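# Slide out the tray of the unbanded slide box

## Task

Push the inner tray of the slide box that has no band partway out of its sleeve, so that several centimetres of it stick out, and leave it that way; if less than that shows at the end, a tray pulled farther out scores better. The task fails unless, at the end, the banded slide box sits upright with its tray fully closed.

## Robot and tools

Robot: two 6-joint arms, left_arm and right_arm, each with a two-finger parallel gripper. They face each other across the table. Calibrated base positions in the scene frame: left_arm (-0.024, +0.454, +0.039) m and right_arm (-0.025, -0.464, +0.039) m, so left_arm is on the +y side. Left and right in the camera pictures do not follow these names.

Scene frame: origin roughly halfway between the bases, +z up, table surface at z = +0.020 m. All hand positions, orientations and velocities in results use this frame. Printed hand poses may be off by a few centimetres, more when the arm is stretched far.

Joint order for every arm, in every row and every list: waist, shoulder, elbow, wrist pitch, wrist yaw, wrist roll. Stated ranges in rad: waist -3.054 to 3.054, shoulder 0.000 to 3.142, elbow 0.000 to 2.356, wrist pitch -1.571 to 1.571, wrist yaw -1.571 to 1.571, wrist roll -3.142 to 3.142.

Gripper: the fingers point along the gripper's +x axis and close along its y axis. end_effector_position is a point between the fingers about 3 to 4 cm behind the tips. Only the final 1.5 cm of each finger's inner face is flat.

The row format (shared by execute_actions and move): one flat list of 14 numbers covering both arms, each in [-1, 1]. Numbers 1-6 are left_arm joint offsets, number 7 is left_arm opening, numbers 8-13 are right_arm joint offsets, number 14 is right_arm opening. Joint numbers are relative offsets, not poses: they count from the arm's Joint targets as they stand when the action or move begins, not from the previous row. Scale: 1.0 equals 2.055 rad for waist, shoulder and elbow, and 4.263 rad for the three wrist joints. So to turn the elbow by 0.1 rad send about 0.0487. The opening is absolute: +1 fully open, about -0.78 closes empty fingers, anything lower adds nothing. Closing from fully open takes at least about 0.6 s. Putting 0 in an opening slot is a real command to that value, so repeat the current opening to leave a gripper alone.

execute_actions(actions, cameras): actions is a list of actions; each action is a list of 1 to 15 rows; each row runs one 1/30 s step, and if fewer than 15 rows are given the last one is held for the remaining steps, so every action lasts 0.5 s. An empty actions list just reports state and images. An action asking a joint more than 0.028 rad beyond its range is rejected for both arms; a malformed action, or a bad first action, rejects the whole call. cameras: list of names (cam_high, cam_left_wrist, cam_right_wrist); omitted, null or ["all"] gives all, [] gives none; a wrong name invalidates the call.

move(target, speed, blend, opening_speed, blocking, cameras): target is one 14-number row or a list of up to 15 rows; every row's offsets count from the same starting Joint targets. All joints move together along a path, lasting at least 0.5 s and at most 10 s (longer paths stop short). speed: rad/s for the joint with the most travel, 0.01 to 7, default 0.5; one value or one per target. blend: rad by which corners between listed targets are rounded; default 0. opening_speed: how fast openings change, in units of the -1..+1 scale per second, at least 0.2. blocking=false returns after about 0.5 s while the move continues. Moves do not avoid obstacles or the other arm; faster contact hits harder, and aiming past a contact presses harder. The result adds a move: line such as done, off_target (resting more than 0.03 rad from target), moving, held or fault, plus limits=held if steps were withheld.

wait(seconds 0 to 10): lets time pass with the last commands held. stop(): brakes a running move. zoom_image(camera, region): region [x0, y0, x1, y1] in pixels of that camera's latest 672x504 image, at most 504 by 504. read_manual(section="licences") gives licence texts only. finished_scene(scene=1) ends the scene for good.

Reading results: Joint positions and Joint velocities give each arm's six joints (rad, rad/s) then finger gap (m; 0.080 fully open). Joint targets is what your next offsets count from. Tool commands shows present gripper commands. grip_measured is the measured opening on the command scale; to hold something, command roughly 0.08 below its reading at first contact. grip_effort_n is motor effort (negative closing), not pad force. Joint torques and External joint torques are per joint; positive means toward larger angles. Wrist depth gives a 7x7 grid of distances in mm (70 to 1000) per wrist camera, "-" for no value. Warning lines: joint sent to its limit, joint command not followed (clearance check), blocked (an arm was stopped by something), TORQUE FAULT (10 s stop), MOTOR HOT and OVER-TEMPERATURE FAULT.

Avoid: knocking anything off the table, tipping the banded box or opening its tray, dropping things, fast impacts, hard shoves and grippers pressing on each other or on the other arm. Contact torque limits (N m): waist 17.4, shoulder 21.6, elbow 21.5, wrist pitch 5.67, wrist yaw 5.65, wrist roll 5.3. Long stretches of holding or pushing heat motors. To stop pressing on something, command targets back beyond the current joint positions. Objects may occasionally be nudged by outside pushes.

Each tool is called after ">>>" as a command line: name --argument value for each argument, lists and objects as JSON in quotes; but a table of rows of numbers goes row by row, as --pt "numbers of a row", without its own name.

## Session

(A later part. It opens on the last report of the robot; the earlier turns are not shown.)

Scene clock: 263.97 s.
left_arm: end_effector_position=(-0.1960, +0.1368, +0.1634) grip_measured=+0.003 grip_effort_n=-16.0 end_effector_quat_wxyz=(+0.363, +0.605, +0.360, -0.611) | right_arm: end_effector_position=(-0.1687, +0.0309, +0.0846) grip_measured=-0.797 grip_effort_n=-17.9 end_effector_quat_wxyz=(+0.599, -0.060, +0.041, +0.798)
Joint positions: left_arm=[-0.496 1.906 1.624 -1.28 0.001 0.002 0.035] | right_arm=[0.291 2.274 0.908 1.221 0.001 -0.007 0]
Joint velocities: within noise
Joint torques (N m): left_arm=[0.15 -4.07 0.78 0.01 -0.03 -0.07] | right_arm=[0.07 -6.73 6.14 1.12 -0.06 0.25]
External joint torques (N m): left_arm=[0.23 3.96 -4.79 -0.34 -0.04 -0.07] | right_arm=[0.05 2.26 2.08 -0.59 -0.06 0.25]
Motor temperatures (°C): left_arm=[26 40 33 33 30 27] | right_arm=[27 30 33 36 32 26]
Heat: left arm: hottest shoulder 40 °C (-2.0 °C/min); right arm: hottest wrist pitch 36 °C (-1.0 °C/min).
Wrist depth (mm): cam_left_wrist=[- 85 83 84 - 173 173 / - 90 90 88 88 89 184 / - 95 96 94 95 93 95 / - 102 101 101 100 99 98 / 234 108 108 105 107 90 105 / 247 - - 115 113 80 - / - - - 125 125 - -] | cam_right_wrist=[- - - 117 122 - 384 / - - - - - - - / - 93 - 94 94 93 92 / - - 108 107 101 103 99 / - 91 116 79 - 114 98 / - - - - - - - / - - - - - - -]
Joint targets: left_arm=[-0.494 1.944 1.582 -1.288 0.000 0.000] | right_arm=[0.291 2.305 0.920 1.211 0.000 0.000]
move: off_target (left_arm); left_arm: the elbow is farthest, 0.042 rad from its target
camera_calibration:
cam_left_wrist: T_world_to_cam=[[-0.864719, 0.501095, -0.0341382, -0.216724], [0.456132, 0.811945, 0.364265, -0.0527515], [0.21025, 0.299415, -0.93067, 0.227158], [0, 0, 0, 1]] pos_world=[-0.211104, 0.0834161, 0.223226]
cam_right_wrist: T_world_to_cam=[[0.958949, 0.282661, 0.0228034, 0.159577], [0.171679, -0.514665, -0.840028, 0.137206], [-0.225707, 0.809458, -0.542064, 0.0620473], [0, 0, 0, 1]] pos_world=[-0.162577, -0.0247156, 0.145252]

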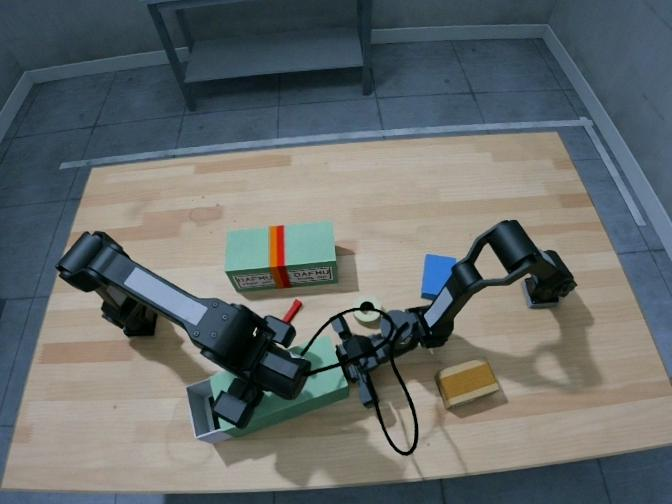

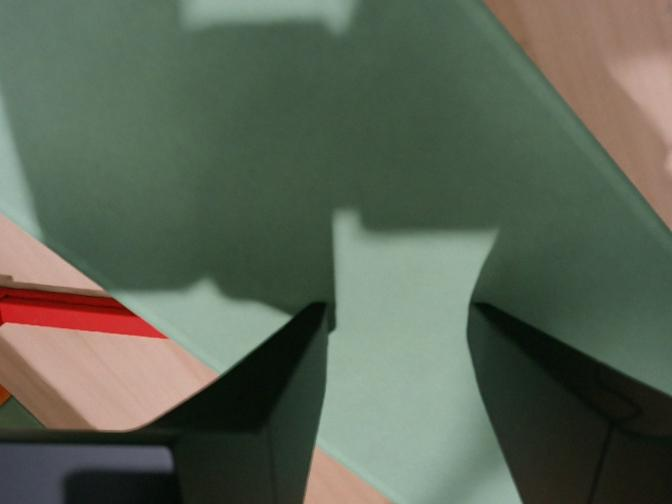

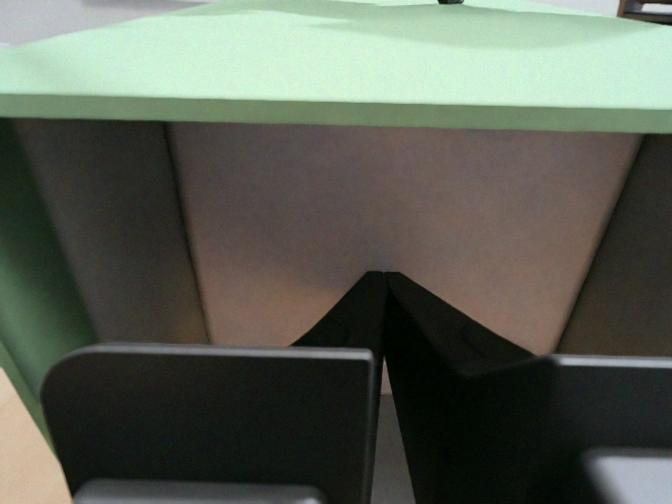

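>>> move --pt "0 0 0 0 0 0 0 0 0.0058 0.0204 -0.0059 0 0 -0.8" --pt "0 0 0 0 0 0 0 0 -0.0365 -0.0968 0.0267 0 0 -0.8" --pt "0 0 0 0 0 0 0 0 -0.0832 -0.1903 0.0406 0 0 -0.8" --pt "0 0 0 0 0 0 0 0 -0.1416 -0.3041 0.0577 0 0 -0.8" --speed '[0.1,0.2,0.3,0.4]'

>>> move --target '[0,0,0.09,-0.03,0,0,0,0,0,0,0,0,0,-0.8]' --speed 0.2

>>> zoom_image --camera "cam_high" --region '[150, 200, 480, 480]'

Scene clock: 288.50 s.
left_arm: end_effector_position=(-0.1960, +0.1368, +0.1634) grip_measured=+0.003 grip_effort_n=-15.6 end_effector_quat_wxyz=(+0.363, +0.605, +0.360, -0.611) | right_arm: end_effector_position=(-0.1273, -0.1110, +0.0683) grip_measured=-0.797 grip_effort_n=-17.9 end_effector_quat_wxyz=(+0.595, -0.112, +0.080, +0.792)
Joint positions: left_arm=[-0.496 1.906 1.624 -1.28 0.001 0.002 0.035] | right_arm=[0.291 2.029 0.299 1.452 0.001 -0.007 0]
Joint velocities: within noise
Joint torques (N m): left_arm=[0.18 -4.08 0.72 0.02 -0.04 -0.05] | right_arm=[0.02 -7.9 1.98 2.13 -0.05 0.26]
External joint torques (N m): left_arm=[0.13 3.95 -4.88 -0.35 -0.04 -0.05] | right_arm=[0.03 -2.27 -0.26 0.4 -0.05 0.26]
Motor temperatures (°C): left_arm=[26 38 31 32 30 27] | right_arm=[27 32 35 36 32 26]
Heat: left arm: hottest shoulder 38 °C (-5.0 °C/min); right arm: hottest wrist pitch 36 °C (-1.0 °C/min).
Wrist depth (mm): cam_left_wrist=[- 85 83 84 - 172 173 / - 90 90 88 88 89 183 / - 95 96 94 95 93 95 / - 102 101 100 100 99 98 / 235 108 108 105 107 90 105 / 246 - - 115 114 80 - / - - - 125 125 - -] | cam_right_wrist=[- - 202 214 214 347 417 / 290 273 243 239 231 262 281 / 206 206 207 204 205 209 210 / 166 166 167 167 168 168 169 / 143 144 144 - 145 141 141 / - - - - - - - / - - - - - - -]
Joint targets: left_arm=[-0.494 1.944 1.582 -1.288 0.000 0.000] | right_arm=[0.291 2.014 0.295 1.456 0.000 0.000]
move: off_target (left_arm); left_arm: the elbow is farthest, 0.042 rad from its target
camera_calibration:
cam_left_wrist: T_world_to_cam=[[-0.864719, 0.501095, -0.0341382, -0.216724], [0.456132, 0.811945, 0.364265, -0.0527515], [0.21025, 0.299415, -0.93067, 0.227158], [0, 0, 0, 1]] pos_world=[-0.211104, 0.0834161, 0.223226]
cam_right_wrist: T_world_to_cam=[[0.958147, 0.285444, 0.0218128, 0.160653], [0.200873, -0.616062, -0.761654, 0.0304252], [-0.203972, 0.734159, -0.647616, 0.179132], [0, 0, 0, 1]] pos_world=[-0.123503, -0.158625, 0.135678]

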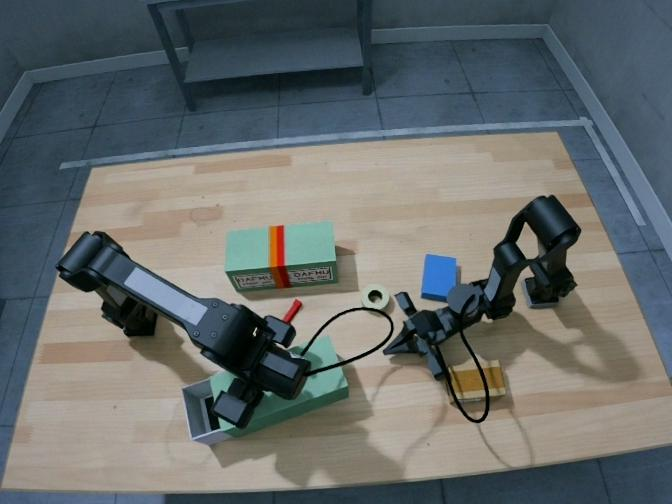

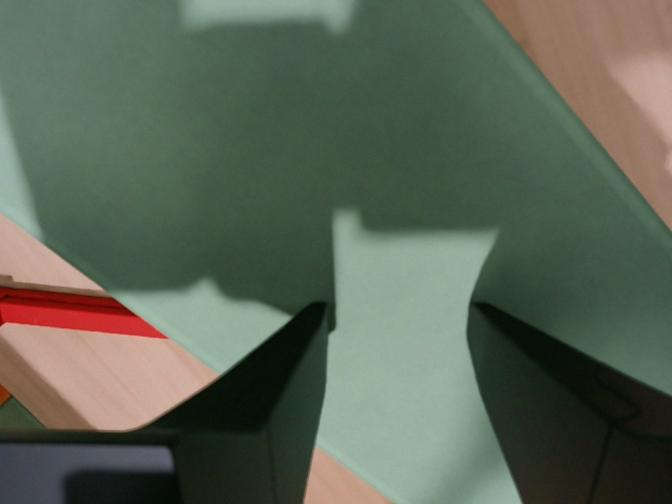

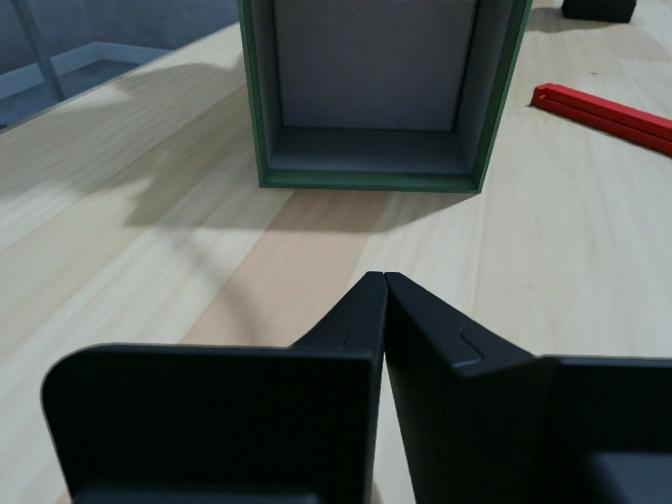

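Scene clock: 289.83 s.
left_arm: end_effector_position=(-0.1959, +0.1369, +0.1865) grip_measured=+0.003 grip_effort_n=-15.6 end_effector_quat_wxyz=(+0.357, +0.615, +0.366, -0.601) | right_arm: end_effector_position=(-0.1273, -0.1111, +0.0684) grip_measured=-0.797 grip_effort_n=-17.4 end_effector_quat_wxyz=(+0.595, -0.112, +0.080, +0.792)
Joint positions: left_arm=[-0.496 1.935 1.755 -1.414 0.001 0.002 0.035] | right_arm=[0.291 2.028 0.299 1.453 0.001 -0.007 0]
Joint velocities: within noise
Joint torques (N m): left_arm=[0.12 -7.46 7.58 0.33 -0.07 -0.07] | right_arm=[0.06 -7.97 1.92 2.17 -0.06 0.25]
External joint torques (N m): left_arm=[0.09 0.73 2.06 0.03 -0.06 -0.07] | right_arm=[0.04 -2.32 -0.33 0.43 -0.05 0.24]
Motor temperatures (°C): left_arm=[26 38 31 32 30 27] | right_arm=[27 32 35 36 32 26]
Heat: left arm: hottest shoulder 38 °C (-5.0 °C/min); right arm: hottest wrist pitch 36 °C (-1.0 °C/min).
Wrist depth (mm): cam_left_wrist=[- 98 97 97 96 185 186 / - 105 103 103 101 105 199 / - 112 113 111 110 108 209 / 233 119 118 119 118 118 118 / 257 256 128 125 128 90 126 / 272 - - 138 140 80 - / - - - 302 154 - -] | cam_right_wrist=[- - 340 217 215 208 415 / 291 272 257 239 235 262 280 / 205 206 206 204 205 203 211 / 165 166 166 167 168 169 169 / 143 144 144 - 145 141 141 / - - - - - - - / - - - - - - -]
Joint targets: left_arm=[-0.494 1.944 1.767 -1.416 0.000 0.000] | right_arm=[0.291 2.013 0.295 1.457 0.000 0.000]
move: done
camera_calibration:
cam_left_wrist: T_world_to_cam=[[-0.864221, 0.502022, -0.0331112, -0.216158], [0.450277, 0.801144, 0.394231, -0.0666122], [0.22444, 0.325794, -0.918415, 0.24547], [0, 0, 0, 1]] pos_world=[-0.211907, 0.0819094, 0.244547]
cam_right_wrist: T_world_to_cam=[[0.95815, 0.285436, 0.0217982, 0.160681], [0.200768, -0.61575, -0.761934, 0.0305144], [-0.204061, 0.734424, -0.647287, 0.179257], [0, 0, 0, 1]] pos_world=[-0.123503, -0.158725, 0.135778]

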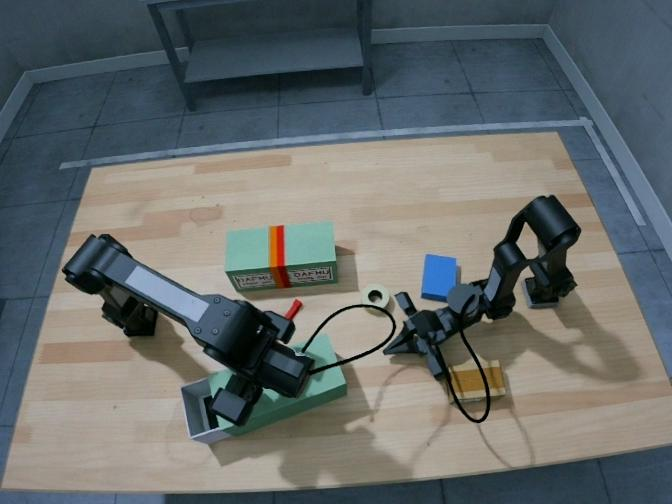

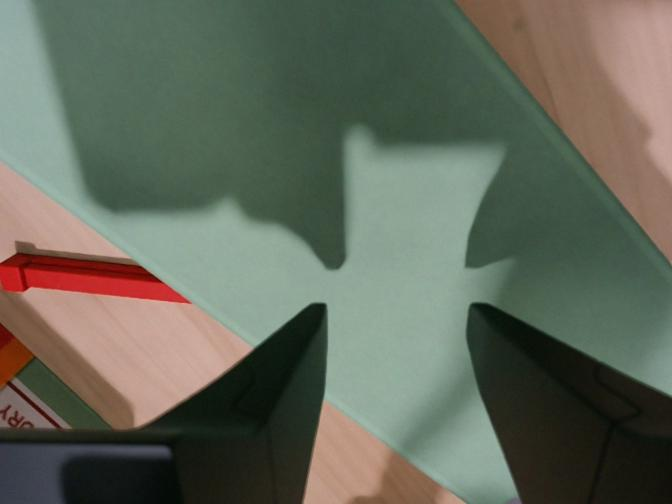

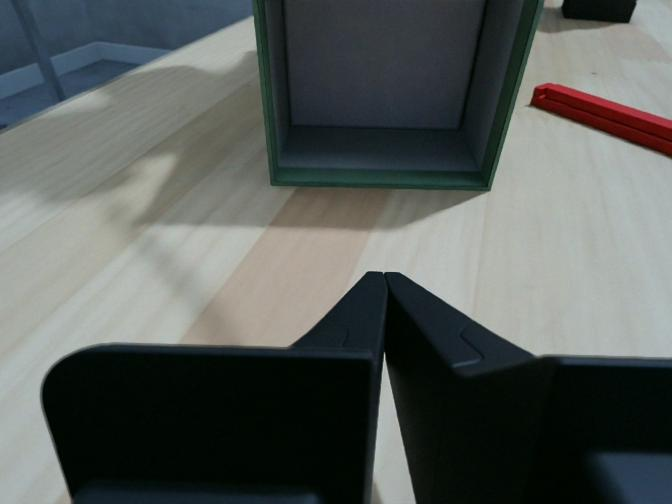

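Scaled by 1.527 from the camera's 672x504 image, which has a finer 960x720 frame.

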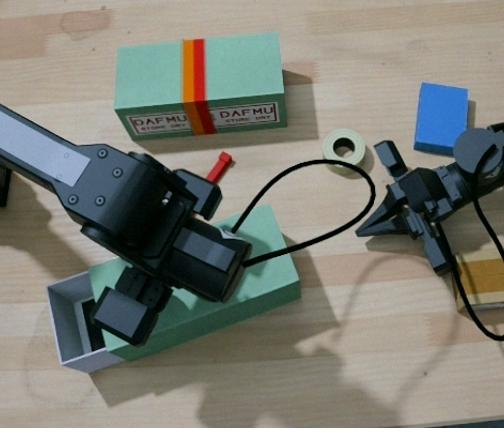

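>>> finished_scene

The scene is finished: the task was done.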